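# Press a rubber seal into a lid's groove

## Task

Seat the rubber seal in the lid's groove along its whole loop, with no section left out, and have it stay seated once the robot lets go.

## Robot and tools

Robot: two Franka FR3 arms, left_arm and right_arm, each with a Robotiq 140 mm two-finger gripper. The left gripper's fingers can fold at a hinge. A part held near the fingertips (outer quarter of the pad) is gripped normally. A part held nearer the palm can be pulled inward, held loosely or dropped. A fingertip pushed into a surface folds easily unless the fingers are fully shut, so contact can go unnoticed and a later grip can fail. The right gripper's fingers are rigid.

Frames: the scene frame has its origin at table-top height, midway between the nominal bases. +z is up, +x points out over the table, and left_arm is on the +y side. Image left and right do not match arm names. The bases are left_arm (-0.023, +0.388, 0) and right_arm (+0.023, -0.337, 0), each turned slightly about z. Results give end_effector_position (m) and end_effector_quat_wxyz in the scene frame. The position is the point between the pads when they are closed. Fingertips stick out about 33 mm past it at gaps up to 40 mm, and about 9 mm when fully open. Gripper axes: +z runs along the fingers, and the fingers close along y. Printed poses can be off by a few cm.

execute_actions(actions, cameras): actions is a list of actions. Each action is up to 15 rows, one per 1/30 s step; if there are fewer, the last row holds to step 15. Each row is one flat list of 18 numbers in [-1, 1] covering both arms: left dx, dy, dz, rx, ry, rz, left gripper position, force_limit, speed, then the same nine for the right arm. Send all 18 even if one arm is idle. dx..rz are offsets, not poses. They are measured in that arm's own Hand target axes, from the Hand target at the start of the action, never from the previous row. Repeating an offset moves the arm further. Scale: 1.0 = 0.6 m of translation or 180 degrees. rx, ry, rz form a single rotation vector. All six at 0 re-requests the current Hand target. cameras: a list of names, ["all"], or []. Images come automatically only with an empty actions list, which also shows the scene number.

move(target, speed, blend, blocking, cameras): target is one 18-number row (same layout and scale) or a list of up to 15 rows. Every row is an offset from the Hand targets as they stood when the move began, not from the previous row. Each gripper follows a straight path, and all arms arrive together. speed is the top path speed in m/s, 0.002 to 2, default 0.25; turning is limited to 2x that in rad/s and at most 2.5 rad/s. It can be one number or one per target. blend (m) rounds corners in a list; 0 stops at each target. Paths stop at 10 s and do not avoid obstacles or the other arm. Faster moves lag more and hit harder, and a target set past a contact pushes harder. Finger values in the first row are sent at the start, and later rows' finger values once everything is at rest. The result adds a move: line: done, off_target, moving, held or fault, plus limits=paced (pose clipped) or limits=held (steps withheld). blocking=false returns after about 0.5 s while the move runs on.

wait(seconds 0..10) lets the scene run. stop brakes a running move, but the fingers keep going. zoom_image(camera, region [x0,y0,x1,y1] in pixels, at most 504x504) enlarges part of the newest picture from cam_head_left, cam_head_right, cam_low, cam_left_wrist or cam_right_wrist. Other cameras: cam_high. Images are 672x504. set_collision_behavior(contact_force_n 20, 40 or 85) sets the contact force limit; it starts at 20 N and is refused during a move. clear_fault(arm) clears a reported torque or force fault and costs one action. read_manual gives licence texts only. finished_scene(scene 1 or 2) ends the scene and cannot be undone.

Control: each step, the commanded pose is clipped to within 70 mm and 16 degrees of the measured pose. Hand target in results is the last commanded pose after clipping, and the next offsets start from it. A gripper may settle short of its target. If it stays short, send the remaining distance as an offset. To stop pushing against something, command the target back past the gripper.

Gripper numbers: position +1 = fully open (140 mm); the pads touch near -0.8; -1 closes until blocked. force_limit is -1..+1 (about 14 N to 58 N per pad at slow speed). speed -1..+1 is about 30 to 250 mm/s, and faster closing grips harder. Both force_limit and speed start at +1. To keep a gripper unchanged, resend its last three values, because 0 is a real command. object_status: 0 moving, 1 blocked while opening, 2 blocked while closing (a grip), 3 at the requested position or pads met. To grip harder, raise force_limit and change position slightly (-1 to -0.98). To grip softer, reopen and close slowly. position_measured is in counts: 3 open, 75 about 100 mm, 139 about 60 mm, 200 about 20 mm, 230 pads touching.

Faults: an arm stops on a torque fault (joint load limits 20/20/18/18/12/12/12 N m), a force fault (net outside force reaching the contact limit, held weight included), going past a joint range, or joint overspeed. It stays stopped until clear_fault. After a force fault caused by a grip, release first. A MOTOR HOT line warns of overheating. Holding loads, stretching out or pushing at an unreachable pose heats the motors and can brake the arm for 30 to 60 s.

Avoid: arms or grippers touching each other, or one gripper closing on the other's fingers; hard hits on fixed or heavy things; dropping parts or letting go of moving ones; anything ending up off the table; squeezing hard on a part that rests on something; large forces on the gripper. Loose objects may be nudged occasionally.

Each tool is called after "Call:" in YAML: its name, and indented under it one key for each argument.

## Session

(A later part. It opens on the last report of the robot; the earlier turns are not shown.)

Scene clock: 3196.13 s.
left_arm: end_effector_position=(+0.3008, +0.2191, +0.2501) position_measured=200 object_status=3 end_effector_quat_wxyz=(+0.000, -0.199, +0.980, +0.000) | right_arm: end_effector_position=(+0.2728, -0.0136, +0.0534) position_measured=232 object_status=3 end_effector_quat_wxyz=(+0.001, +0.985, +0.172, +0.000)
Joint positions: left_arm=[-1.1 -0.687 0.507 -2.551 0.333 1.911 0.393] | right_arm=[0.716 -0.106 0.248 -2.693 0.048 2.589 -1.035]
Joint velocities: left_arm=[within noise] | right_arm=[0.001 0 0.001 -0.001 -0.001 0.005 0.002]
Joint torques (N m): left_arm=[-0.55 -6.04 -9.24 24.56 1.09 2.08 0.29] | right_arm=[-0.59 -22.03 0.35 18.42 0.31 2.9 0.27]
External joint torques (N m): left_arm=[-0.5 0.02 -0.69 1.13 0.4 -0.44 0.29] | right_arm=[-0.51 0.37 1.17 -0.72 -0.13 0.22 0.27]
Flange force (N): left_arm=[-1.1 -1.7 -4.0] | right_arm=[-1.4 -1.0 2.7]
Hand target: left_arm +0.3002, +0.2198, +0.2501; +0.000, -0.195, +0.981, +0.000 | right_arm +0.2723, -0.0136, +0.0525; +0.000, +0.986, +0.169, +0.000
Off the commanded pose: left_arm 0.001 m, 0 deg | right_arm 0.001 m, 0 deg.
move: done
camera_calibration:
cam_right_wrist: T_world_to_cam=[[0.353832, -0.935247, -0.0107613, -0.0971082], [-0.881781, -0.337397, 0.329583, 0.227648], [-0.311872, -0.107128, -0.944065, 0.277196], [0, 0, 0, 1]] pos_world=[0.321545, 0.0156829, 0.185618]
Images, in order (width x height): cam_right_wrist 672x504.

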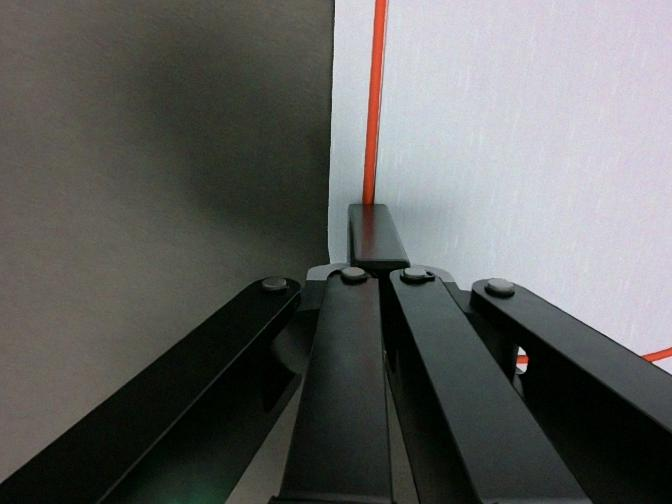

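Call:
move:
  target: [0,0,0,0,0,0,-0.56,-1,-1, 0,0,0.0103,0,0,0,-1,-1,-0.5]
  speed: 0.015
  cameras: ["cam_right_wrist", "cam_left_wrist"]

Call:
zoom_image:
  camera: "cam_right_wrist"
  region: [310, 80, 430, 220]

Call:
zoom_image:
  camera: "cam_left_wrist"
  region: [0, 0, 130, 220]

Scene clock: 3203.00 s.
left_arm: end_effector_position=(+0.3008, +0.2191, +0.2501) position_measured=200 object_status=3 end_effector_quat_wxyz=(+0.000, -0.199, +0.980, +0.000) | right_arm: end_effector_position=(+0.2733, -0.0122, +0.0499) position_measured=232 object_status=3 end_effector_quat_wxyz=(-0.001, +0.985, +0.171, +0.001)
Joint positions: left_arm=[-1.1 -0.687 0.507 -2.551 0.333 1.911 0.393] | right_arm=[0.716 -0.094 0.249 -2.694 0.045 2.605 -1.031]
Joint velocities: left_arm=[within noise] | right_arm=[0 0.002 0 0 -0.001 0.004 0.005]
Joint torques (N m): left_arm=[-0.54 -6.07 -9.23 24.56 1.11 2.08 0.27] | right_arm=[-0.8 -18.78 0.28 17.12 -0.08 3.42 0.24]
External joint torques (N m): left_arm=[-0.46 -0.13 -0.64 1.18 0.41 -0.43 0.27] | right_arm=[-0.79 3.85 0.95 -1.77 -0.51 0.76 0.24]
Flange force (N): left_arm=[-0.9 -1.3 -4.1] | right_arm=[4.4 -3.7 15.4]
Hand target: left_arm +0.3002, +0.2198, +0.2501; +0.000, -0.195, +0.981, +0.000 | right_arm +0.2723, -0.0136, +0.0463; +0.000, +0.986, +0.169, +0.000
Off the commanded pose: left_arm 0.001 m, 0 deg | right_arm 0.004 m, 0 deg.
move: off_target (right_arm)
camera_calibration:
cam_left_wrist: T_world_to_cam=[[-0.371996, 0.928206, 0.00728314, -0.0846368], [0.872275, 0.346876, 0.344694, -0.422925], [0.31742, 0.134578, -0.938687, 0.254548], [0, 0, 0, 1]] pos_world=[0.256624, 0.191006, 0.385337]
cam_right_wrist: T_world_to_cam=[[0.3521, -0.935867, -0.0133669, -0.0953673], [-0.883042, -0.336892, 0.326711, 0.23026], [-0.310262, -0.103232, -0.94503, 0.273783], [0, 0, 0, 1]] pos_world=[0.321853, 0.016585, 0.182229]
Images, in order (width x height): cam_left_wrist 672x504, cam_right_wrist 672x504.

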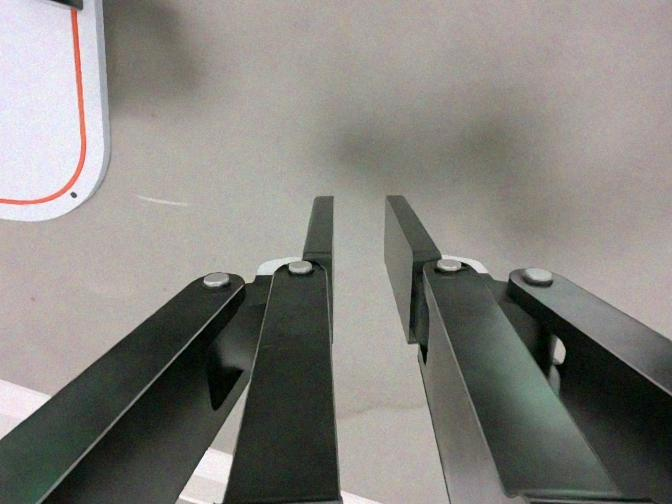

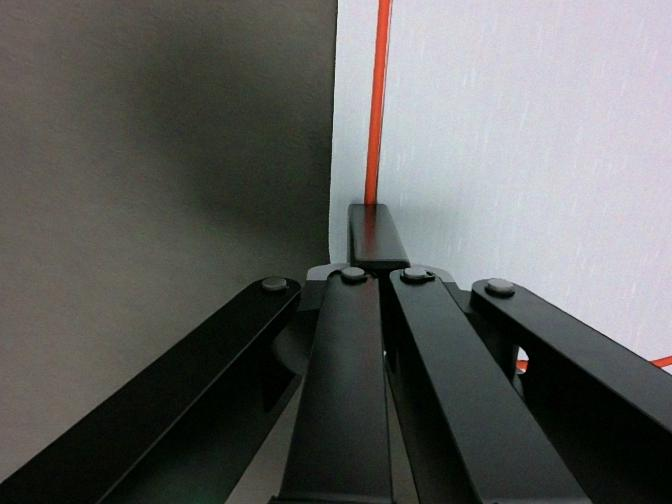

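Scaled by 3.600 from the camera's 672x504 image, which has a finer 960x720 frame.

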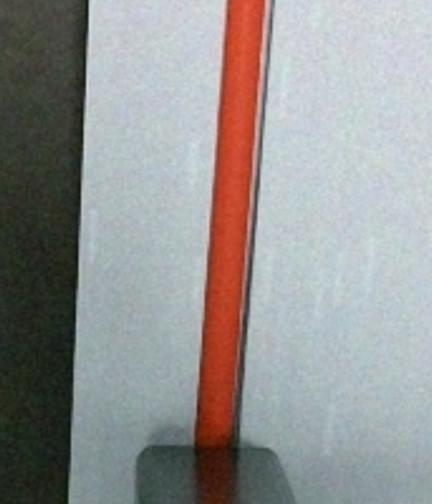

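Scaled by 2.291 from the camera's 672x504 image, which has a finer 960x720 frame.

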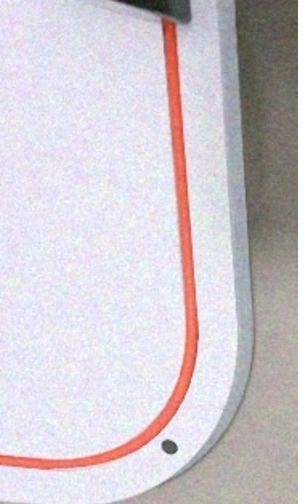

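Call:
move:
  target:
    - [0,0,0,0,0,0,-0.56,-1,-1, 0,0,-0.1228,0,0,0,-1,-1,-0.5]
    - [0,0,0,0,0,0,-0.56,-1,-1, 0,0,-0.1228,0,0,0.5,-1,-1,-0.5]
    - [0,0,0,0,0,0,-0.56,-1,-1, 0,0,-0.1228,0,0,1.0,-1,-1,-0.5]
  speed: [0.08, 0.5, 0.5]
  blend: [0, 0.01, 0]
  cameras: ["cam_right_wrist"]

Scene clock: 3231.60 s.
left_arm: end_effector_position=(+0.3008, +0.2191, +0.2501) position_measured=200 object_status=3 end_effector_quat_wxyz=(+0.000, -0.199, +0.980, +0.000) | right_arm: end_effector_position=(+0.2726, -0.0143, +0.1199) position_measured=232 object_status=3 end_effector_quat_wxyz=(+0.000, -0.173, +0.985, -0.001)
Joint positions: left_arm=[-1.1 -0.687 0.507 -2.551 0.333 1.911 0.393] | right_arm=[-0.304 -0.808 1.251 -2.58 0.883 2.053 1.485]
Joint velocities: left_arm=[within noise] | right_arm=[-0.001 0 0 0.001 0.001 -0.001 0.006]
Joint torques (N m): left_arm=[-0.53 -6.02 -9.21 24.51 1.1 2.07 0.26] | right_arm=[-0.94 7.32 -17.18 16.98 0.88 2.3 0.33]
External joint torques (N m): left_arm=[-0.54 0.06 -0.69 1.02 0.4 -0.46 0.26] | right_arm=[-0.97 -0.13 1.03 0.27 0.16 -0.16 0.33]
Flange force (N): left_arm=[-0.9 -1.7 -3.8] | right_arm=[-6.1 3.1 3.5]
Hand target: left_arm +0.3002, +0.2198, +0.2501; +0.000, -0.195, +0.981, +0.000 | right_arm +0.2723, -0.0135, +0.1200; +0.000, -0.169, +0.986, +0.000
Off the commanded pose: left_arm 0.001 m, 0 deg | right_arm 0.001 m, 0 deg.
move: done; limits=paced
camera_calibration:
cam_right_wrist: T_world_to_cam=[[-0.356856, 0.934043, -0.0147248, 0.12388], [0.880173, 0.341472, 0.329687, -0.26523], [0.31297, 0.10469, -0.943976, 0.172517], [0, 0, 0, 1]] pos_world=[0.223663, -0.0432015, 0.252119]
Images, in order (width x height): cam_right_wrist 672x504.

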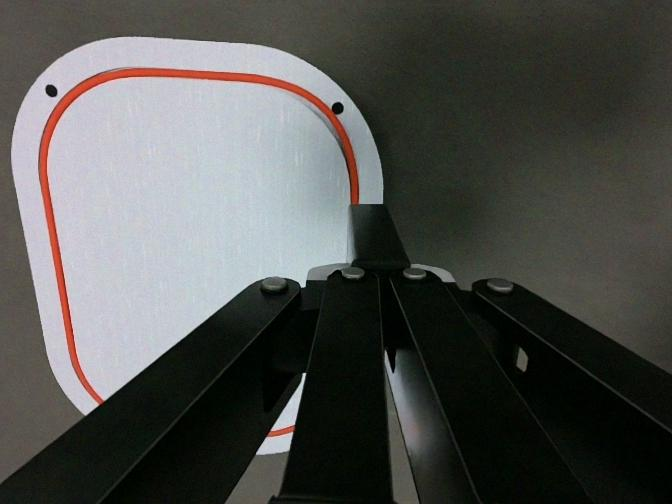

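Call:
zoom_image:
  camera: "cam_right_wrist"
  region: [220, 50, 400, 230]

Call:
zoom_image:
  camera: "cam_right_wrist"
  region: [0, 20, 250, 240]

Call:
zoom_image:
  camera: "cam_right_wrist"
  region: [0, 200, 300, 450]

Scaled by 2.800 from the camera's 672x504 image, which has a finer 960x720 frame.

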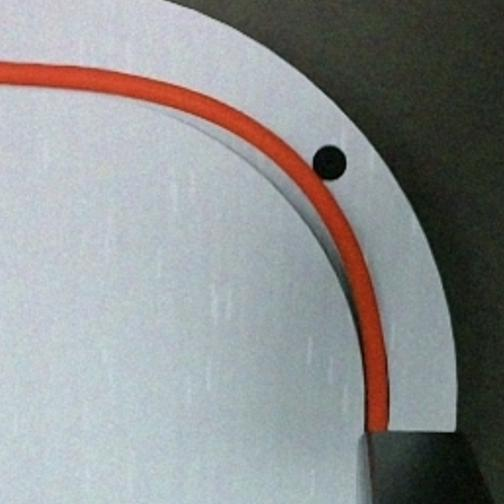

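Scaled by 2.016 from the camera's 672x504 image, which has a finer 960x720 frame.

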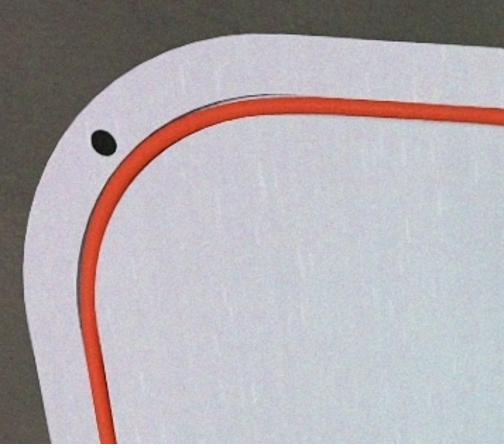

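Scaled by 1.680 from the camera's 672x504 image, which has a finer 960x720 frame.

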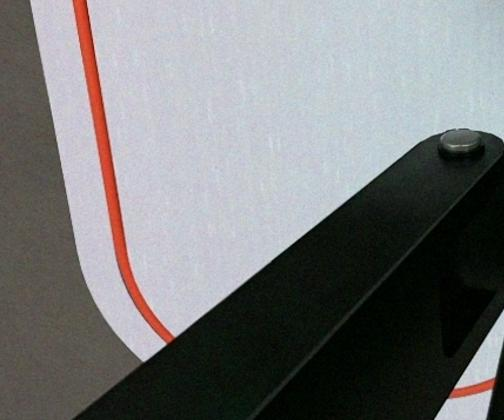

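Call:
move:
  target: [0,0,0,0,0,0,-0.56,-1,-1, 0.0151,-0.0007,0.1,0,0,-0.0278,-1,-1,-0.5]
  speed: 0.08
  cameras: ["cam_right_wrist"]

Call:
zoom_image:
  camera: "cam_right_wrist"
  region: [240, 50, 420, 230]

Scene clock: 3302.67 s.
left_arm: end_effector_position=(+0.3008, +0.2191, +0.2501) position_measured=200 object_status=3 end_effector_quat_wxyz=(+0.000, -0.199, +0.980, +0.000) | right_arm: end_effector_position=(+0.2636, -0.0165, +0.0606) position_measured=232 object_status=3 end_effector_quat_wxyz=(+0.000, -0.211, +0.978, -0.001)
Joint positions: left_arm=[-1.1 -0.687 0.507 -2.551 0.333 1.911 0.393] | right_arm=[-0.369 -0.727 1.433 -2.636 0.977 2.226 1.386]
Joint velocities: left_arm=[within noise] | right_arm=[0.001 0 0.001 -0.001 0.001 0.002 -0.007]
Joint torques (N m): left_arm=[-0.57 -6.07 -9.22 24.55 1.09 2.08 0.24] | right_arm=[-0.83 9.6 -15.87 14.16 0.52 2.65 -0.23]
External joint torques (N m): left_arm=[-0.6 -0.03 -0.74 1.14 0.39 -0.44 0.24] | right_arm=[-0.83 0.9 0.98 -0.79 -0.12 0.19 -0.23]
Flange force (N): left_arm=[-0.8 -1.8 -4.1] | right_arm=[-5.6 -0.5 8.1]
Hand target: left_arm +0.3002, +0.2198, +0.2501; +0.000, -0.195, +0.981, +0.000 | right_arm +0.2639, -0.0170, +0.0600; +0.000, -0.212, +0.977, +0.000
Off the commanded pose: left_arm 0.001 m, 0 deg | right_arm 0.001 m, 0 deg.
move: done
camera_calibration:
cam_right_wrist: T_world_to_cam=[[-0.426982, 0.904152, -0.0140107, 0.139864], [0.851994, 0.407445, 0.328776, -0.228421], [0.302972, 0.128444, -0.944304, 0.122591], [0, 0, 0, 1]] pos_world=[0.217192, -0.0491353, 0.192822]
Images, in order (width x height): cam_right_wrist 672x504.

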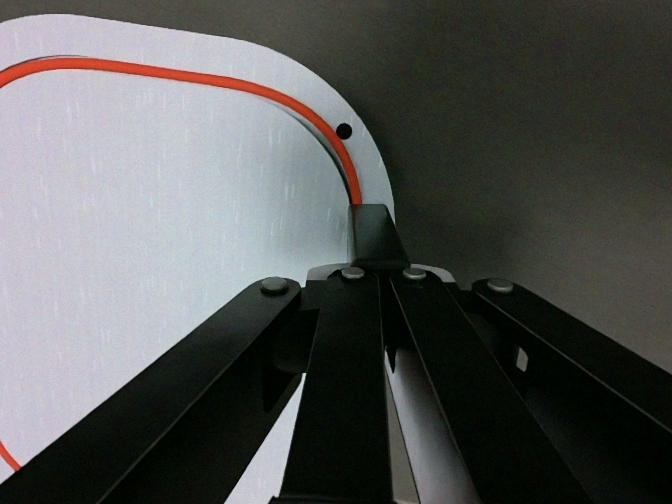

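Scaled by 2.800 from the camera's 672x504 image, which has a finer 960x720 frame.

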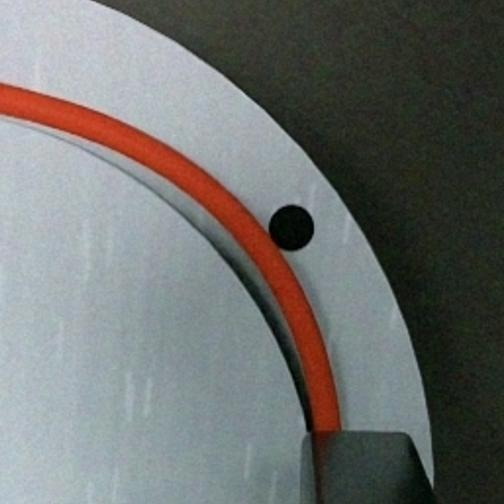

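Call:
move:
  target: [0,0,0,0,0,0,-0.56,-1,-1, 0,-0.0045,0.0075,0,0,0,-1,-1,-0.5]
  speed: 0.04
  cameras: ["cam_right_wrist"]

Call:
zoom_image:
  camera: "cam_right_wrist"
  region: [280, 80, 420, 220]

Scene clock: 3314.93 s.
left_arm: end_effector_position=(+0.3008, +0.2191, +0.2501) position_measured=200 object_status=3 end_effector_quat_wxyz=(+0.000, -0.199, +0.980, +0.000) | right_arm: end_effector_position=(+0.2646, -0.0192, +0.0561) position_measured=232 object_status=3 end_effector_quat_wxyz=(+0.000, -0.211, +0.977, -0.001)
Joint positions: left_arm=[-1.1 -0.687 0.507 -2.551 0.333 1.911 0.393] | right_arm=[-0.381 -0.717 1.447 -2.641 0.981 2.242 1.378]
Joint velocities: left_arm=[within noise] | right_arm=[0 -0.001 0.001 -0.001 0 0.004 -0.003]
Joint torques (N m): left_arm=[-0.56 -6.02 -9.2 24.54 1.09 2.07 0.27] | right_arm=[-0.97 9.57 -15.64 14.06 0.71 2.63 -0.19]
External joint torques (N m): left_arm=[-0.58 0.06 -0.69 1.04 0.39 -0.45 0.27] | right_arm=[-0.94 0.85 1 -0.73 0.08 0.17 -0.19]
Flange force (N): left_arm=[-0.9 -1.8 -3.8] | right_arm=[-6.1 -0.3 8.9]
Hand target: left_arm +0.3002, +0.2198, +0.2501; +0.000, -0.195, +0.981, +0.000 | right_arm +0.2650, -0.0194, +0.0555; +0.000, -0.212, +0.977, +0.000
Off the commanded pose: left_arm 0.001 m, 0 deg | right_arm 0.001 m, 0 deg.
move: done
camera_calibration:
cam_right_wrist: T_world_to_cam=[[-0.428542, 0.903403, -0.014637, 0.143092], [0.851347, 0.409168, 0.328313, -0.226587], [0.302588, 0.128235, -0.944456, 0.118415], [0, 0, 0, 1]] pos_world=[0.218394, -0.0517422, 0.188324]
Images, in order (width x height): cam_right_wrist 672x504.

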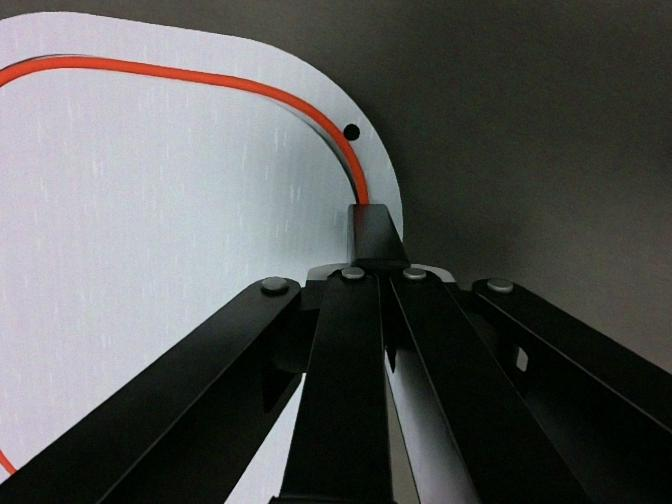

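Scaled by 3.600 from the camera's 672x504 image, which has a finer 960x720 frame.

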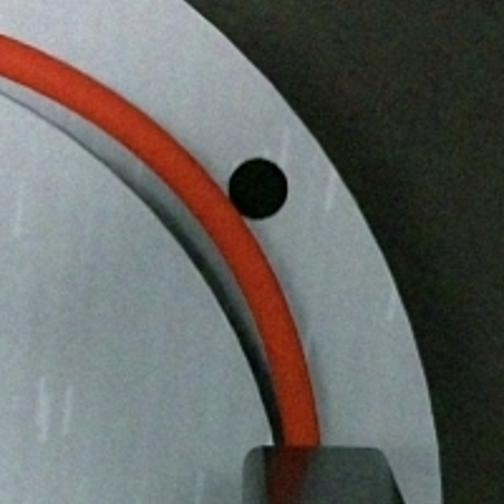

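Call:
move:
  target:
    - [0,0,0,0,0,0,-0.56,-1,-1, -0.008,0,0,0,0,0,-1,-1,-0.5]
    - [0,0,0,0,0,0,-0.56,-1,-1, -0.008,0,0.0092,0,0,0,-1,-1,-0.5]
  speed: 0.015
  cameras: ["cam_right_wrist"]

Call:
zoom_image:
  camera: "cam_right_wrist"
  region: [280, 80, 420, 220]

Scene clock: 3332.97 s.
left_arm: end_effector_position=(+0.3008, +0.2191, +0.2501) position_measured=200 object_status=3 end_effector_quat_wxyz=(+0.000, -0.199, +0.980, +0.000) | right_arm: end_effector_position=(+0.2688, -0.0183, +0.0501) position_measured=232 object_status=3 end_effector_quat_wxyz=(-0.001, -0.211, +0.977, -0.002)
Joint positions: left_arm=[-1.1 -0.687 0.507 -2.551 0.333 1.911 0.393] | right_arm=[-0.419 -0.704 1.482 -2.631 0.985 2.26 1.37]
Joint velocities: left_arm=[within noise] | right_arm=[0 0 -0.001 0 -0.001 0.004 -0.001]
Joint torques (N m): left_arm=[-0.5 -6.04 -9.23 24.58 1.1 2.09 0.26] | right_arm=[-0.97 10.22 -15.71 14.35 0.76 2.74 -0.21]
External joint torques (N m): left_arm=[-0.59 0.13 -0.8 1.05 0.4 -0.44 0.26] | right_arm=[-1.03 1 0.83 -0.36 0.15 0.27 -0.21]
Flange force (N): left_arm=[-0.8 -2.1 -3.8] | right_arm=[-7.0 -0.2 9.2]
Hand target: left_arm +0.3002, +0.2198, +0.2501; +0.000, -0.195, +0.981, +0.000 | right_arm +0.2694, -0.0175, +0.0500; +0.000, -0.212, +0.977, +0.000
Off the commanded pose: left_arm 0.001 m, 0 deg | right_arm 0.001 m, 0 deg.
move: done
camera_calibration:
cam_right_wrist: T_world_to_cam=[[-0.427976, 0.903657, -0.0155304, 0.143861], [0.851878, 0.409074, 0.327052, -0.228567], [0.301896, 0.126741, -0.944879, 0.111592], [0, 0, 0, 1]] pos_world=[0.222591, -0.0506434, 0.182429]
Images, in order (width x height): cam_right_wrist 672x504.

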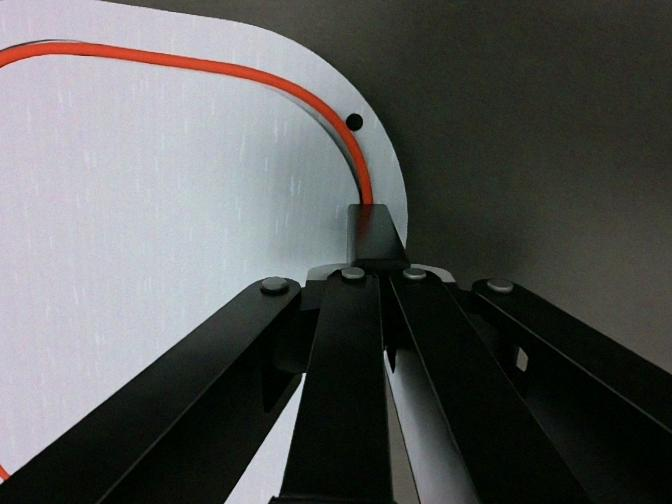

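Scaled by 3.600 from the camera's 672x504 image, which has a finer 960x720 frame.

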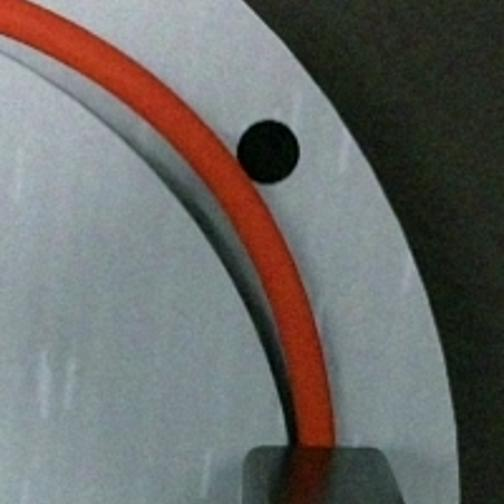

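Call:
move:
  target: [0,0,0,0,0,0,-0.56,-1,-1, 0,0,0.0015,0,0,0,-1,-1,-0.5]
  speed: 0.015
  cameras: []

Call:
move:
  target: [0,0,0,0,0,0,-0.56,-1,-1, 0,0,0.0015,0,0,0,-1,-1,-0.5]
  speed: 0.015
  cameras: []

Scene clock: 3341.07 s.
left_arm: end_effector_position=(+0.3008, +0.2191, +0.2501) position_measured=200 object_status=3 end_effector_quat_wxyz=(+0.000, -0.199, +0.980, +0.000) | right_arm: end_effector_position=(+0.2691, -0.0179, +0.0494) position_measured=232 object_status=3 end_effector_quat_wxyz=(+0.000, -0.212, +0.977, -0.002)
Joint positions: left_arm=[-1.1 -0.687 0.507 -2.551 0.333 1.911 0.393] | right_arm=[-0.422 -0.7 1.486 -2.631 0.985 2.266 1.37]
Joint velocities: left_arm=[within noise] | right_arm=[-0.001 0.003 0.001 0 0 0.003 -0.001]
Joint torques (N m): left_arm=[-0.54 -6.02 -9.24 24.57 1.1 2.09 0.31] | right_arm=[-0.87 10.48 -15.31 14.47 0.57 2.73 -0.15]
External joint torques (N m): left_arm=[-0.54 -0.03 -0.74 1.2 0.4 -0.42 0.31] | right_arm=[-0.92 1.22 1.17 -0.23 -0.04 0.27 -0.15]
Flange force (N): left_arm=[-1.0 -1.8 -4.1] | right_arm=[-8.0 0.5 10.2]
Hand target: left_arm +0.3002, +0.2198, +0.2501; +0.000, -0.195, +0.981, +0.000 | right_arm +0.2694, -0.0175, +0.0491; +0.000, -0.212, +0.977, +0.000
Off the commanded pose: left_arm 0.001 m, 0 deg | right_arm 0.001 m, 0 deg.
move: done
No camera images: "cameras" was empty.

Scene clock: 3341.77 s.
left_arm: end_effector_position=(+0.3008, +0.2191, +0.2501) position_measured=200 object_status=3 end_effector_quat_wxyz=(+0.000, -0.199, +0.980, +0.000) | right_arm: end_effector_position=(+0.2693, -0.0178, +0.0486) position_measured=232 object_status=3 end_effector_quat_wxyz=(+0.000, -0.212, +0.977, -0.002)
Joint positions: left_arm=[-1.1 -0.687 0.507 -2.551 0.333 1.911 0.393] | right_arm=[-0.424 -0.697 1.489 -2.631 0.985 2.27 1.37]
Joint velocities: left_arm=[within noise] | right_arm=[0 0.002 0.001 -0.001 0 0.003 -0.001]
Joint torques (N m): left_arm=[-0.52 -5.99 -9.23 24.54 1.1 2.08 0.26] | right_arm=[-0.85 10.44 -15.14 14.52 0.68 2.8 -0.14]
External joint torques (N m): left_arm=[-0.54 0.04 -0.74 1.07 0.4 -0.45 0.26] | right_arm=[-0.75 1.13 1.4 -0.11 0.07 0.33 -0.14]
Flange force (N): left_arm=[-0.8 -1.7 -3.9] | right_arm=[-8.0 1.1 11.0]
Hand target: left_arm +0.3002, +0.2198, +0.2501; +0.000, -0.195, +0.981, +0.000 | right_arm +0.2694, -0.0175, +0.0482; +0.000, -0.212, +0.977, +0.000
Off the commanded pose: left_arm 0.001 m, 0 deg | right_arm 0.001 m, 0 deg.
move: done
No camera images: "cameras" was empty.

Call:
move:
  target: [0,0,0,0,0,0,-0.56,-1,-1, 0,0,0.0013,0,0,0,-1,-1,-0.5]
  speed: 0.015
  cameras: ["cam_right_wrist"]

Call:
zoom_image:
  camera: "cam_right_wrist"
  region: [280, 80, 420, 220]

Scene clock: 3348.47 s.
left_arm: end_effector_position=(+0.3008, +0.2191, +0.2501) position_measured=200 object_status=3 end_effector_quat_wxyz=(+0.000, -0.199, +0.980, +0.000) | right_arm: end_effector_position=(+0.2694, -0.0178, +0.0483) position_measured=232 object_status=3 end_effector_quat_wxyz=(+0.000, -0.211, +0.977, -0.001)
Joint positions: left_arm=[-1.1 -0.687 0.507 -2.551 0.333 1.911 0.393] | right_arm=[-0.426 -0.695 1.49 -2.631 0.985 2.271 1.37]
Joint torques (N m): left_arm=[-0.51 -6.04 -9.18 24.53 1.09 2.1 0.28] | right_arm=[-1.17 10.87 -14.04 13.7 0.85 2.96 -0.15]
External joint torques (N m): left_arm=[-0.56 0.04 -0.71 1.08 0.38 -0.42 0.28] | right_arm=[-1.22 1.54 2.38 -1.08 0.23 0.5 -0.15]
Flange force (N): left_arm=[-0.9 -1.8 -3.8] | right_arm=[-10.4 0.9 18.2]
Hand target: left_arm +0.3002, +0.2198, +0.2501; +0.000, -0.195, +0.981, +0.000 | right_arm +0.2694, -0.0175, +0.0474; +0.000, -0.212, +0.977, +0.000
Off the commanded pose: left_arm 0.001 m, 0 deg | right_arm 0.001 m, 0 deg.
move: done
camera_calibration:
cam_right_wrist: T_world_to_cam=[[-0.42831, 0.903518, -0.0143074, 0.14362], [0.851499, 0.40885, 0.328316, -0.228651], [0.30249, 0.128439, -0.944459, 0.109479], [0, 0, 0, 1]] pos_world=[0.223094, -0.0503408, 0.180524]
Images, in order (width x height): cam_right_wrist 672x504.

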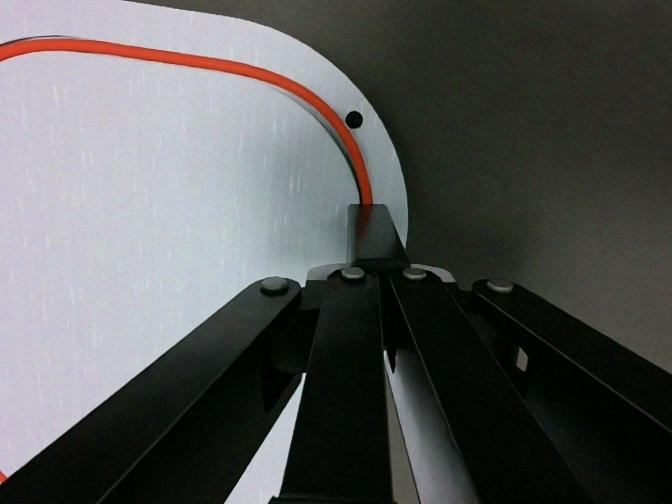

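Scaled by 3.600 from the camera's 672x504 image, which has a finer 960x720 frame.

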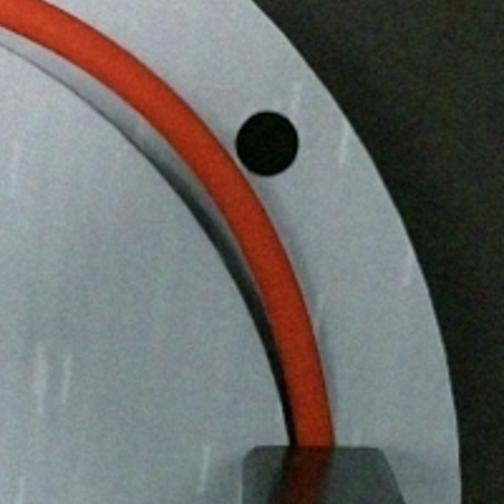

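Call:
move:
  target:
    - [0,0,0,0,0,0,-0.56,-1,-1, 0,0,-0.013,0,0,0,-1,-1,-0.5]
    - [0,0,0,0,0,0,-0.56,-1,-1, 0,-0.035,-0.013,0,0,0,-1,-1,-0.5]
    - [0,0,0,0,0,0,-0.56,-1,-1, 0,-0.035,-0.003,0,0,0,-1,-1,-0.5]
  speed: [0.03, 0.05, 0.015]
  cameras: []

Call:
move:
  target: [0,0,0,0,0,0,-0.56,-1,-1, 0,0,0.0015,0,0,0,-1,-1,-0.5]
  speed: 0.01
  cameras: []

Call:
move:
  target: [0,0,0,0,0,0,-0.56,-1,-1, 0,0,0.0015,0,0,0,-1,-1,-0.5]
  speed: 0.01
  cameras: []

Scene clock: 3362.93 s.
left_arm: end_effector_position=(+0.3008, +0.2191, +0.2501) position_measured=200 object_status=3 end_effector_quat_wxyz=(+0.000, -0.199, +0.980, +0.000) | right_arm: end_effector_position=(+0.2777, -0.0363, +0.0498) position_measured=232 object_status=3 end_effector_quat_wxyz=(+0.000, -0.212, +0.977, -0.001)
Joint positions: left_arm=[-1.1 -0.687 0.507 -2.551 0.333 1.911 0.393] | right_arm=[-0.424 -0.685 1.453 -2.661 0.973 2.281 1.331]
Joint velocities: left_arm=[within noise] | right_arm=[0.001 -0.001 0.001 0 0 0.004 -0.003]
Joint torques (N m): left_arm=[-0.5 -6.03 -9.18 24.52 1.08 2.08 0.29] | right_arm=[-0.96 8.9 -14.8 14.12 0.75 2.68 -0.25]
External joint torques (N m): left_arm=[-0.5 0.12 -0.63 1.02 0.39 -0.45 0.29] | right_arm=[-1.01 0.76 0.98 -0.76 0.15 0.22 -0.25]
Flange force (N): left_arm=[-1.1 -1.8 -3.7] | right_arm=[-6.4 -0.7 9.9]
Hand target: left_arm +0.3002, +0.2198, +0.2501; +0.000, -0.195, +0.981, +0.000 | right_arm +0.2781, -0.0366, +0.0492; +0.000, -0.212, +0.977, +0.000
Off the commanded pose: left_arm 0.001 m, 0 deg | right_arm 0.001 m, 0 deg.
move: done
No camera images: "cameras" was empty.

Scene clock: 3363.63 s.
left_arm: end_effector_position=(+0.3008, +0.2191, +0.2501) position_measured=200 object_status=3 end_effector_quat_wxyz=(+0.000, -0.199, +0.980, +0.000) | right_arm: end_effector_position=(+0.2778, -0.0361, +0.0489) position_measured=232 object_status=3 end_effector_quat_wxyz=(+0.000, -0.212, +0.977, -0.001)
Joint positions: left_arm=[-1.1 -0.687 0.507 -2.551 0.333 1.911 0.393] | right_arm=[-0.426 -0.68 1.456 -2.662 0.973 2.286 1.331]
Joint velocities: left_arm=[within noise] | right_arm=[0 0.002 0 0 0.001 0.004 0.001]
Joint torques (N m): left_arm=[-0.58 -5.99 -9.22 24.54 1.1 2.08 0.31] | right_arm=[-0.98 8.6 -14.67 14.02 0.51 2.7 -0.14]
External joint torques (N m): left_arm=[-0.66 0.17 -0.77 0.99 0.4 -0.46 0.31] | right_arm=[-0.92 0.44 1.18 -0.88 -0.1 0.21 -0.14]
Flange force (N): left_arm=[-0.9 -2.1 -3.7] | right_arm=[-6.0 -0.3 9.6]
Hand target: left_arm +0.3002, +0.2198, +0.2501; +0.000, -0.195, +0.981, +0.000 | right_arm +0.2781, -0.0366, +0.0483; +0.000, -0.212, +0.977, +0.000
Off the commanded pose: left_arm 0.001 m, 0 deg | right_arm 0.001 m, 0 deg.
move: done
No camera images: "cameras" was empty.

Scene clock: 3364.33 s.
left_arm: end_effector_position=(+0.3008, +0.2191, +0.2501) position_measured=200 object_status=3 end_effector_quat_wxyz=(+0.000, -0.199, +0.980, +0.000) | right_arm: end_effector_position=(+0.2778, -0.0361, +0.0480) position_measured=232 object_status=3 end_effector_quat_wxyz=(+0.000, -0.212, +0.977, -0.001)
Joint positions: left_arm=[-1.1 -0.687 0.507 -2.551 0.333 1.911 0.393] | right_arm=[-0.428 -0.677 1.46 -2.662 0.973 2.291 1.331]
Joint velocities: left_arm=[within noise] | right_arm=[0.001 0.002 0.001 -0.001 0 0.004 0]
Joint torques (N m): left_arm=[-0.53 -6 -9.24 24.53 1.08 2.09 0.28] | right_arm=[-0.94 8.83 -14.65 14.03 0.51 2.69 -0.15]
External joint torques (N m): left_arm=[-0.54 0.15 -0.72 1.02 0.38 -0.44 0.28] | right_arm=[-0.92 0.72 1.07 -0.81 -0.09 0.22 -0.15]
Flange force (N): left_arm=[-1.0 -2.0 -3.7] | right_arm=[-6.2 -0.5 9.6]
Hand target: left_arm +0.3002, +0.2198, +0.2501; +0.000, -0.195, +0.981, +0.000 | right_arm +0.2781, -0.0366, +0.0474; +0.000, -0.212, +0.977, +0.000
Off the commanded pose: left_arm 0.001 m, 0 deg | right_arm 0.001 m, 0 deg.
move: done
No camera images: "cameras" was empty.

Call:
move:
  target: [0,0,0,0,0,0,-0.56,-1,-1, 0,0,0.001,0,0,0,-1,-1,-0.5]
  speed: 0.01
  cameras: []

Call:
move:
  target: [0,0,0,0,0,0,-0.56,-1,-1, 0,0,0.001,0,0,0,-1,-1,-0.5]
  speed: 0.01
  cameras: []

Call:
move:
  target: [0,0,0,0,0,0,-0.56,-1,-1, 0,0,0.001,0,0,0,-1,-1,-0.5]
  speed: 0.01
  cameras: []

Scene clock: 3371.20 s.
left_arm: end_effector_position=(+0.3008, +0.2191, +0.2501) position_measured=200 object_status=3 end_effector_quat_wxyz=(+0.000, -0.199, +0.980, +0.000) | right_arm: end_effector_position=(+0.2779, -0.0360, +0.0476) position_measured=232 object_status=3 end_effector_quat_wxyz=(+0.000, -0.212, +0.977, -0.001)
Joint positions: left_arm=[-1.1 -0.687 0.507 -2.551 0.333 1.911 0.393] | right_arm=[-0.43 -0.675 1.461 -2.662 0.973 2.293 1.331]
Joint torques (N m): left_arm=[-0.54 -6.03 -9.23 24.54 1.09 2.09 0.25] | right_arm=[-1.22 9.27 -14.04 13.89 0.63 2.9 -0.15]
External joint torques (N m): left_arm=[-0.55 -0.05 -0.76 1.14 0.39 -0.42 0.25] | right_arm=[-1.24 1.16 1.6 -0.94 0.03 0.43 -0.15]
Flange force (N): left_arm=[-0.7 -1.7 -4.1] | right_arm=[-9.3 -0.1 14.7]
Hand target: left_arm +0.3002, +0.2198, +0.2501; +0.000, -0.195, +0.981, +0.000 | right_arm +0.2781, -0.0366, +0.0468; +0.000, -0.212, +0.977, +0.000
Off the commanded pose: left_arm 0.001 m, 0 deg | right_arm 0.001 m, 0 deg.
move: done
No camera images: "cameras" was empty.

Scene clock: 3371.90 s.
left_arm: end_effector_position=(+0.3008, +0.2191, +0.2501) position_measured=200 object_status=3 end_effector_quat_wxyz=(+0.000, -0.199, +0.980, +0.000) | right_arm: end_effector_position=(+0.2779, -0.0360, +0.0476) position_measured=232 object_status=3 end_effector_quat_wxyz=(+0.000, -0.212, +0.977, -0.001)
Joint positions: left_arm=[-1.1 -0.687 0.507 -2.551 0.333 1.911 0.393] | right_arm=[-0.43 -0.674 1.461 -2.662 0.973 2.293 1.331]
Joint torques (N m): left_arm=[-0.53 -6.03 -9.22 24.54 1.1 2.1 0.28] | right_arm=[-1.86 9.41 -12.46 13.06 0.8 3.15 -0.16]
External joint torques (N m): left_arm=[-0.52 0.04 -0.71 1.09 0.4 -0.43 0.28] | right_arm=[-1.9 1.3 3.14 -1.78 0.21 0.69 -0.16]
Flange force (N): left_arm=[-0.9 -1.8 -3.9] | right_arm=[-14.5 0.6 25.2]
Hand target: left_arm +0.3002, +0.2198, +0.2501; +0.000, -0.195, +0.981, +0.000 | right_arm +0.2781, -0.0366, +0.0462; +0.000, -0.212, +0.977, +0.000
Off the commanded pose: left_arm 0.001 m, 0 deg | right_arm 0.001 m, 0 deg.
move: done
No camera images: "cameras" was empty.

Scene clock: 3372.60 s.
left_arm: end_effector_position=(+0.3008, +0.2191, +0.2501) position_measured=200 object_status=3 end_effector_quat_wxyz=(+0.000, -0.199, +0.980, +0.000) | right_arm: end_effector_position=(+0.2783, -0.0357, +0.0476) position_measured=232 object_status=3 end_effector_quat_wxyz=(+0.000, -0.212, +0.977, +0.000)
Joint positions: left_arm=[-1.1 -0.687 0.507 -2.551 0.333 1.911 0.393] | right_arm=[-0.432 -0.674 1.462 -2.661 0.973 2.294 1.331]
Joint velocities: left_arm=[within noise] | right_arm=[-0.001 0 0.002 0.001 0.001 0.003 -0.002]
Joint torques (N m): left_arm=[-0.49 -6.03 -9.22 24.53 1.09 2.09 0.26] | right_arm=[-2.01 9.78 -11.45 12.47 0.92 3.24 -0.17]
External joint torques (N m): left_arm=[-0.49 0.02 -0.68 1.03 0.39 -0.44 0.26] | right_arm=[-1.98 1.66 4.24 -2.44 0.32 0.75 -0.17]
Flange force (N): left_arm=[-0.8 -1.5 -3.8] | right_arm=[-16.4 1.2 31.6]
Hand target: left_arm +0.3002, +0.2198, +0.2501; +0.000, -0.195, +0.981, +0.000 | right_arm +0.2781, -0.0366, +0.0456; +0.000, -0.212, +0.977, +0.000
Off the commanded pose: left_arm 0.001 m, 0 deg | right_arm 0.002 m, 0 deg.
move: done
No camera images: "cameras" was empty.

Call:
move:
  target:
    - [0,0,0,0,0,0,-0.56,-1,-1, 0,0,-0.018,0,0,0,-1,-1,-0.5]
    - [0,0,0,0,0,0,-0.56,-1,-1, 0,0.035,-0.018,0,0,0,-1,-1,-0.5]
    - [0,0,0,0,0,0,-0.56,-1,-1, 0,0.035,-0.006,0,0,0,-1,-1,-0.5]
  speed: [0.03, 0.05, 0.015]
  cameras: ["cam_right_wrist"]

Call:
zoom_image:
  camera: "cam_right_wrist"
  region: [280, 80, 420, 220]

Scene clock: 3388.00 s.
left_arm: end_effector_position=(+0.3008, +0.2191, +0.2501) position_measured=200 object_status=3 end_effector_quat_wxyz=(+0.000, -0.199, +0.980, +0.000) | right_arm: end_effector_position=(+0.2687, -0.0185, +0.0492) position_measured=232 object_status=3 end_effector_quat_wxyz=(-0.001, -0.214, +0.977, -0.002)
Joint positions: left_arm=[-1.1 -0.687 0.507 -2.551 0.333 1.911 0.393] | right_arm=[-0.42 -0.692 1.484 -2.633 0.978 2.271 1.37]
Joint velocities: left_arm=[within noise] | right_arm=[-0.001 0 0.001 0 0.004 0.004 0.001]
Joint torques (N m): left_arm=[-0.53 -5.99 -9.23 24.54 1.1 2.08 0.25] | right_arm=[-0.64 9.92 -15.63 14.49 0.81 2.76 0.06]
External joint torques (N m): left_arm=[-0.46 0.03 -0.67 1.16 0.41 -0.43 0.25] | right_arm=[-0.7 0.83 0.7 -0.37 0.2 0.29 0.06]
Flange force (N): left_arm=[-1.1 -1.7 -4.0] | right_arm=[-4.8 0.2 7.4]
Hand target: left_arm +0.3002, +0.2198, +0.2501; +0.000, -0.195, +0.981, +0.000 | right_arm +0.2694, -0.0175, +0.0492; +0.000, -0.212, +0.977, +0.000
Off the commanded pose: left_arm 0.001 m, 0 deg | right_arm 0.001 m, 0 deg.
move: done
camera_calibration:
cam_right_wrist: T_world_to_cam=[[-0.432947, 0.901283, -0.0156828, 0.145286], [0.849725, 0.413863, 0.326627, -0.227428], [0.300874, 0.128086, -0.945023, 0.11118], [0, 0, 0, 1]] pos_world=[0.222701, -0.0510607, 0.18163]
Images, in order (width x height): cam_right_wrist 672x504.

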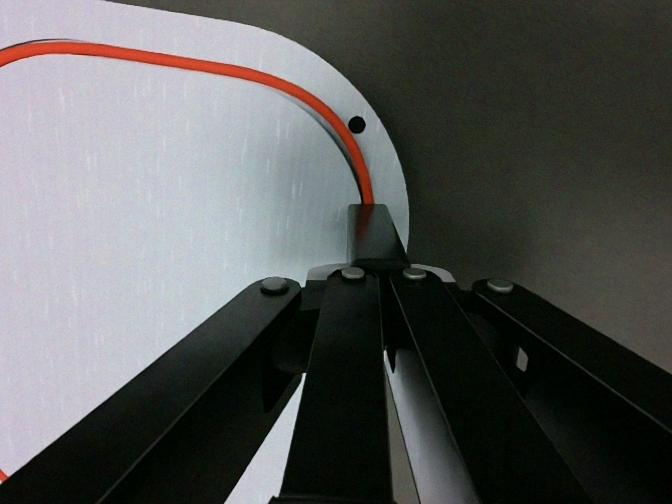

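Scaled by 3.600 from the camera's 672x504 image, which has a finer 960x720 frame.

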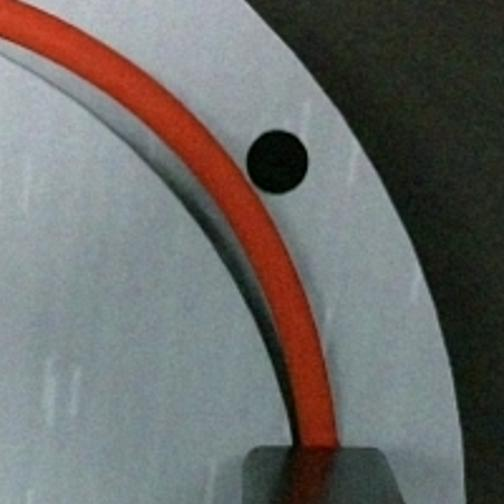

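Call:
move:
  target: [0,0,0,0,0,0,-0.56,-1,-1, 0,-0.0015,0.0028,0,0,0,-1,-1,-0.5]
  speed: 0.015
  cameras: ["cam_right_wrist"]

Call:
zoom_image:
  camera: "cam_right_wrist"
  region: [280, 80, 420, 220]

Scene clock: 3397.63 s.
left_arm: end_effector_position=(+0.3008, +0.2191, +0.2501) position_measured=200 object_status=3 end_effector_quat_wxyz=(+0.000, -0.199, +0.980, +0.000) | right_arm: end_effector_position=(+0.2691, -0.0185, +0.0482) position_measured=232 object_status=3 end_effector_quat_wxyz=(-0.001, -0.213, +0.977, -0.001)
Joint positions: left_arm=[-1.1 -0.687 0.507 -2.551 0.333 1.911 0.393] | right_arm=[-0.424 -0.69 1.488 -2.633 0.98 2.274 1.37]
Joint torques (N m): left_arm=[-0.52 -6.02 -9.22 24.57 1.1 2.07 0.26] | right_arm=[-1.49 9.87 -14.14 13.48 0.92 3.08 -0.09]
External joint torques (N m): left_arm=[-0.5 0.03 -0.7 1.13 0.41 -0.45 0.26] | right_arm=[-1.43 0.69 2.23 -1.24 0.31 0.61 -0.09]
Flange force (N): left_arm=[-1.0 -1.7 -4.0] | right_arm=[-10.0 0.7 17.7]
Hand target: left_arm +0.3002, +0.2198, +0.2501; +0.000, -0.195, +0.981, +0.000 | right_arm +0.2697, -0.0183, +0.0475; +0.000, -0.212, +0.977, +0.000
Off the commanded pose: left_arm 0.001 m, 0 deg | right_arm 0.001 m, 0 deg.
move: done
camera_calibration:
cam_right_wrist: T_world_to_cam=[[-0.430423, 0.902513, -0.0143524, 0.14469], [0.850968, 0.41104, 0.326953, -0.227921], [0.300979, 0.128515, -0.944932, 0.110096], [0, 0, 0, 1]] pos_world=[0.223095, -0.0510492, 0.180629]
Images, in order (width x height): cam_right_wrist 672x504.

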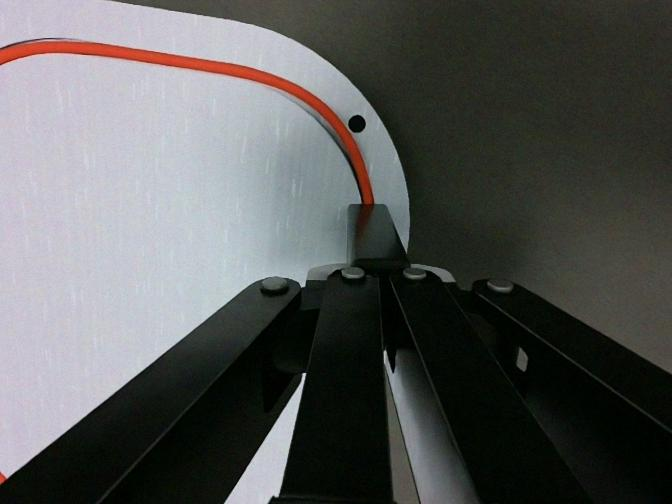

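Scaled by 3.600 from the camera's 672x504 image, which has a finer 960x720 frame.

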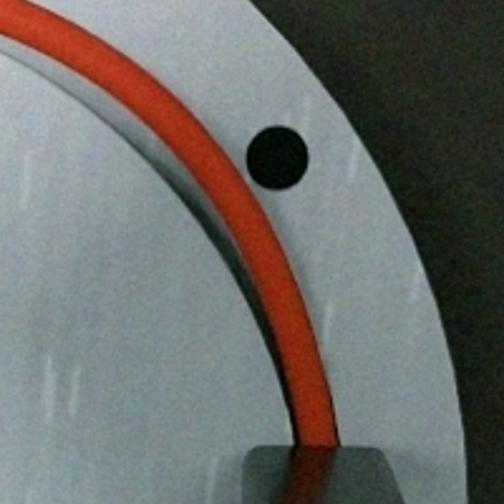

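Call:
move:
  target:
    - [0,0,0,0,0,0,-0.56,-1,-1, 0,0,-0.0142,0,0,0,-1,-1,-0.5]
    - [0,0,0,0,0,0,-0.56,-1,-1, 0.0155,0.0015,-0.0142,0,0,-0.0483,-1,-1,-0.5]
    - [0,0,0,0,0,0,-0.56,-1,-1, 0.0155,0.0015,-0.004,0,0,-0.0483,-1,-1,-0.5]
  speed: [0.03, 0.04, 0.02]
  cameras: ["cam_right_wrist"]

Call:
zoom_image:
  camera: "cam_right_wrist"
  region: [280, 80, 420, 220]

Scene clock: 3419.97 s.
left_arm: end_effector_position=(+0.3008, +0.2191, +0.2501) position_measured=200 object_status=3 end_effector_quat_wxyz=(+0.000, -0.199, +0.980, +0.000) | right_arm: end_effector_position=(+0.2605, -0.0211, +0.0504) position_measured=232 object_status=3 end_effector_quat_wxyz=(+0.000, -0.285, +0.959, -0.001)
Joint positions: left_arm=[-1.1 -0.687 0.507 -2.551 0.333 1.911 0.393] | right_arm=[-0.363 -0.66 1.447 -2.66 0.949 2.298 1.253]
Joint velocities: left_arm=[within noise] | right_arm=[0.001 -0.001 -0.001 0 0 0.005 -0.004]
Joint torques (N m): left_arm=[-0.56 -6.04 -9.21 24.49 1.09 2.09 0.3] | right_arm=[-0.97 8.55 -14.34 14.46 0.71 2.79 -0.13]
External joint torques (N m): left_arm=[-0.56 -0.01 -0.7 1.06 0.4 -0.42 0.3] | right_arm=[-0.94 0.88 1.03 -0.68 0.12 0.32 -0.13]
Flange force (N): left_arm=[-0.9 -1.6 -3.8] | right_arm=[-6.7 -0.8 10.6]
Hand target: left_arm +0.3002, +0.2198, +0.2501; +0.000, -0.195, +0.981, +0.000 | right_arm +0.2609, -0.0213, +0.0499; +0.000, -0.286, +0.958, +0.000
Off the commanded pose: left_arm 0.001 m, 0 deg | right_arm 0.001 m, 0 deg.
move: done
camera_calibration:
cam_right_wrist: T_world_to_cam=[[-0.560184, 0.828241, -0.0145031, 0.175705], [0.77987, 0.53321, 0.327856, -0.199188], [0.279277, 0.172349, -0.944616, 0.121607], [0, 0, 0, 1]] pos_world=[0.219806, -0.0602757, 0.182725]
Images, in order (width x height): cam_right_wrist 672x504.

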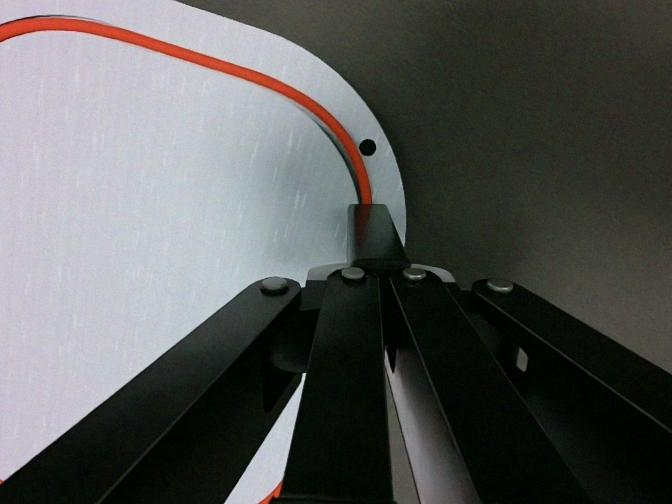

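Scaled by 3.600 from the camera's 672x504 image, which has a finer 960x720 frame.

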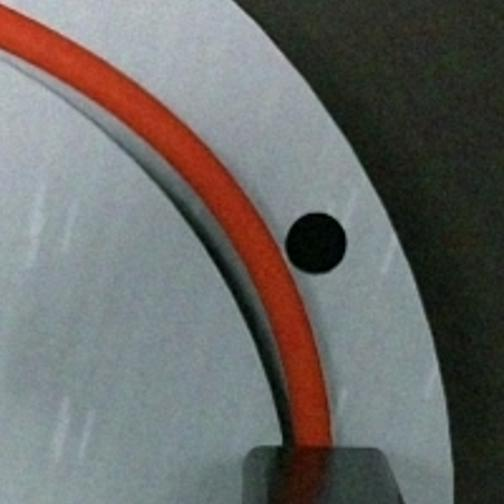

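Call:
move:
  target:
    - [0,0,0,0,0,0,-0.56,-1,-1, 0,0,0.002,0,0,0,-1,-1,-0.5]
    - [0,0,0,0,0,0,-0.56,-1,-1, 0,-0.002,0.0040,0,0,0,-1,-1,-0.5]
  speed: 0.015
  cameras: ["cam_right_wrist"]

Call:
zoom_image:
  camera: "cam_right_wrist"
  region: [280, 80, 420, 220]

Scene clock: 3433.70 s.
left_arm: end_effector_position=(+0.3008, +0.2191, +0.2501) position_measured=200 object_status=3 end_effector_quat_wxyz=(+0.000, -0.199, +0.980, +0.000) | right_arm: end_effector_position=(+0.2613, -0.0215, +0.0485) position_measured=232 object_status=3 end_effector_quat_wxyz=(+0.000, -0.285, +0.959, -0.001)
Joint positions: left_arm=[-1.1 -0.687 0.507 -2.551 0.333 1.911 0.393] | right_arm=[-0.37 -0.651 1.455 -2.662 0.949 2.309 1.251]
Joint torques (N m): left_arm=[-0.57 -6.02 -9.2 24.55 1.09 2.09 0.28] | right_arm=[-1.19 9.01 -13.53 13.91 0.57 2.87 -0.18]
External joint torques (N m): left_arm=[-0.55 -0.02 -0.69 1.15 0.4 -0.43 0.28] | right_arm=[-1.16 1.37 1.69 -1.2 -0.01 0.4 -0.18]
Flange force (N): left_arm=[-1.0 -1.7 -4.0] | right_arm=[-9.0 -1.1 15.5]
Hand target: left_arm +0.3002, +0.2198, +0.2501; +0.000, -0.195, +0.981, +0.000 | right_arm +0.2616, -0.0223, +0.0475; +0.000, -0.286, +0.958, +0.000
Off the commanded pose: left_arm 0.001 m, 0 deg | right_arm 0.001 m, 0 deg.
move: done
camera_calibration:
cam_right_wrist: T_world_to_cam=[[-0.560241, 0.828222, -0.013326, 0.176417], [0.779857, 0.532811, 0.328536, -0.198982], [0.279201, 0.173667, -0.944397, 0.119652], [0, 0, 0, 1]] pos_world=[0.220606, -0.0608728, 0.180723]
Images, in order (width x height): cam_right_wrist 672x504.

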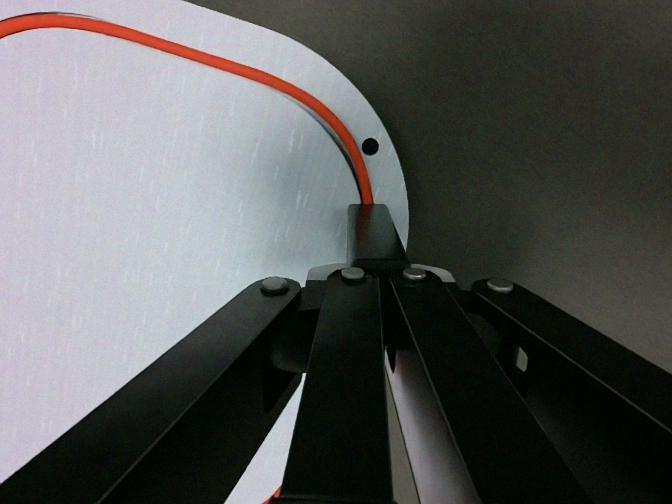

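Scaled by 3.600 from the camera's 672x504 image, which has a finer 960x720 frame.

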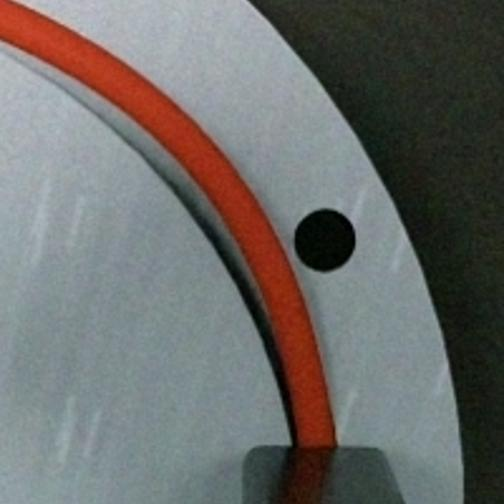

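Call:
move:
  target: [0,0,0,0,0,0,-0.56,-1,-1, 0,-0.0015,0.0010,0,0,0,-1,-1,-0.5]
  speed: 0.015
  cameras: ["cam_right_wrist"]

Call:
zoom_image:
  camera: "cam_right_wrist"
  region: [280, 80, 420, 220]

Scene clock: 3439.10 s.
left_arm: end_effector_position=(+0.3008, +0.2191, +0.2501) position_measured=200 object_status=3 end_effector_quat_wxyz=(+0.000, -0.199, +0.980, +0.000) | right_arm: end_effector_position=(+0.2615, -0.0216, +0.0483) position_measured=232 object_status=3 end_effector_quat_wxyz=(-0.001, -0.285, +0.958, +0.000)
Joint positions: left_arm=[-1.1 -0.687 0.507 -2.551 0.333 1.911 0.393] | right_arm=[-0.371 -0.649 1.455 -2.662 0.949 2.31 1.249]
Joint torques (N m): left_arm=[-0.52 -6.05 -9.19 24.57 1.1 2.08 0.26] | right_arm=[-1.76 8.66 -12.68 13.23 0.6 3.24 -0.18]
External joint torques (N m): left_arm=[-0.48 0.02 -0.63 1.07 0.4 -0.46 0.26] | right_arm=[-1.79 1.06 2.48 -2 0.02 0.76 -0.18]
Flange force (N): left_arm=[-1.0 -1.6 -3.8] | right_arm=[-12.0 -1.5 22.1]
Hand target: left_arm +0.3002, +0.2198, +0.2501; +0.000, -0.195, +0.981, +0.000 | right_arm +0.2621, -0.0231, +0.0469; +0.000, -0.286, +0.958, +0.000
Off the commanded pose: left_arm 0.001 m, 0 deg | right_arm 0.002 m, 0 deg.
move: done
camera_calibration:
cam_right_wrist: T_world_to_cam=[[-0.560934, 0.827774, -0.0119361, 0.176624], [0.779792, 0.533151, 0.328138, -0.198969], [0.277988, 0.174756, -0.944554, 0.119872], [0, 0, 0, 1]] pos_world=[0.220906, -0.0610729, 0.180623]
Images, in order (width x height): cam_right_wrist 672x504.

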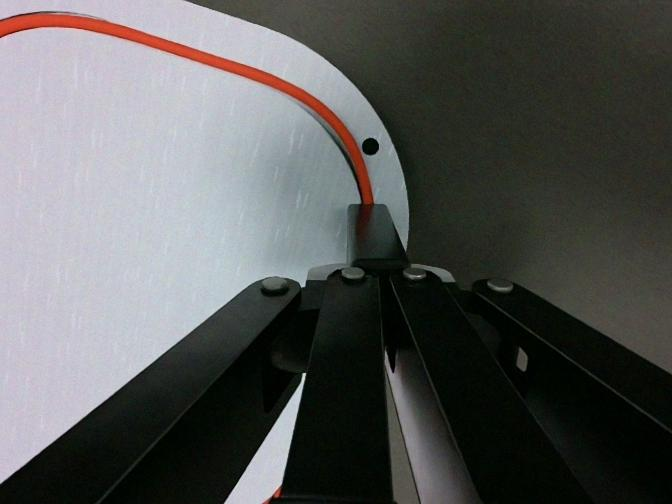

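Scaled by 3.600 from the camera's 672x504 image, which has a finer 960x720 frame.

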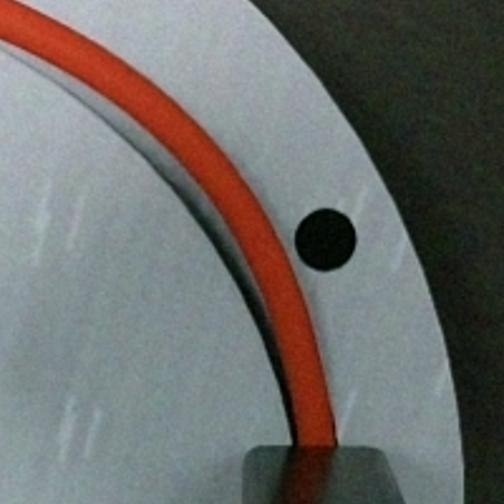

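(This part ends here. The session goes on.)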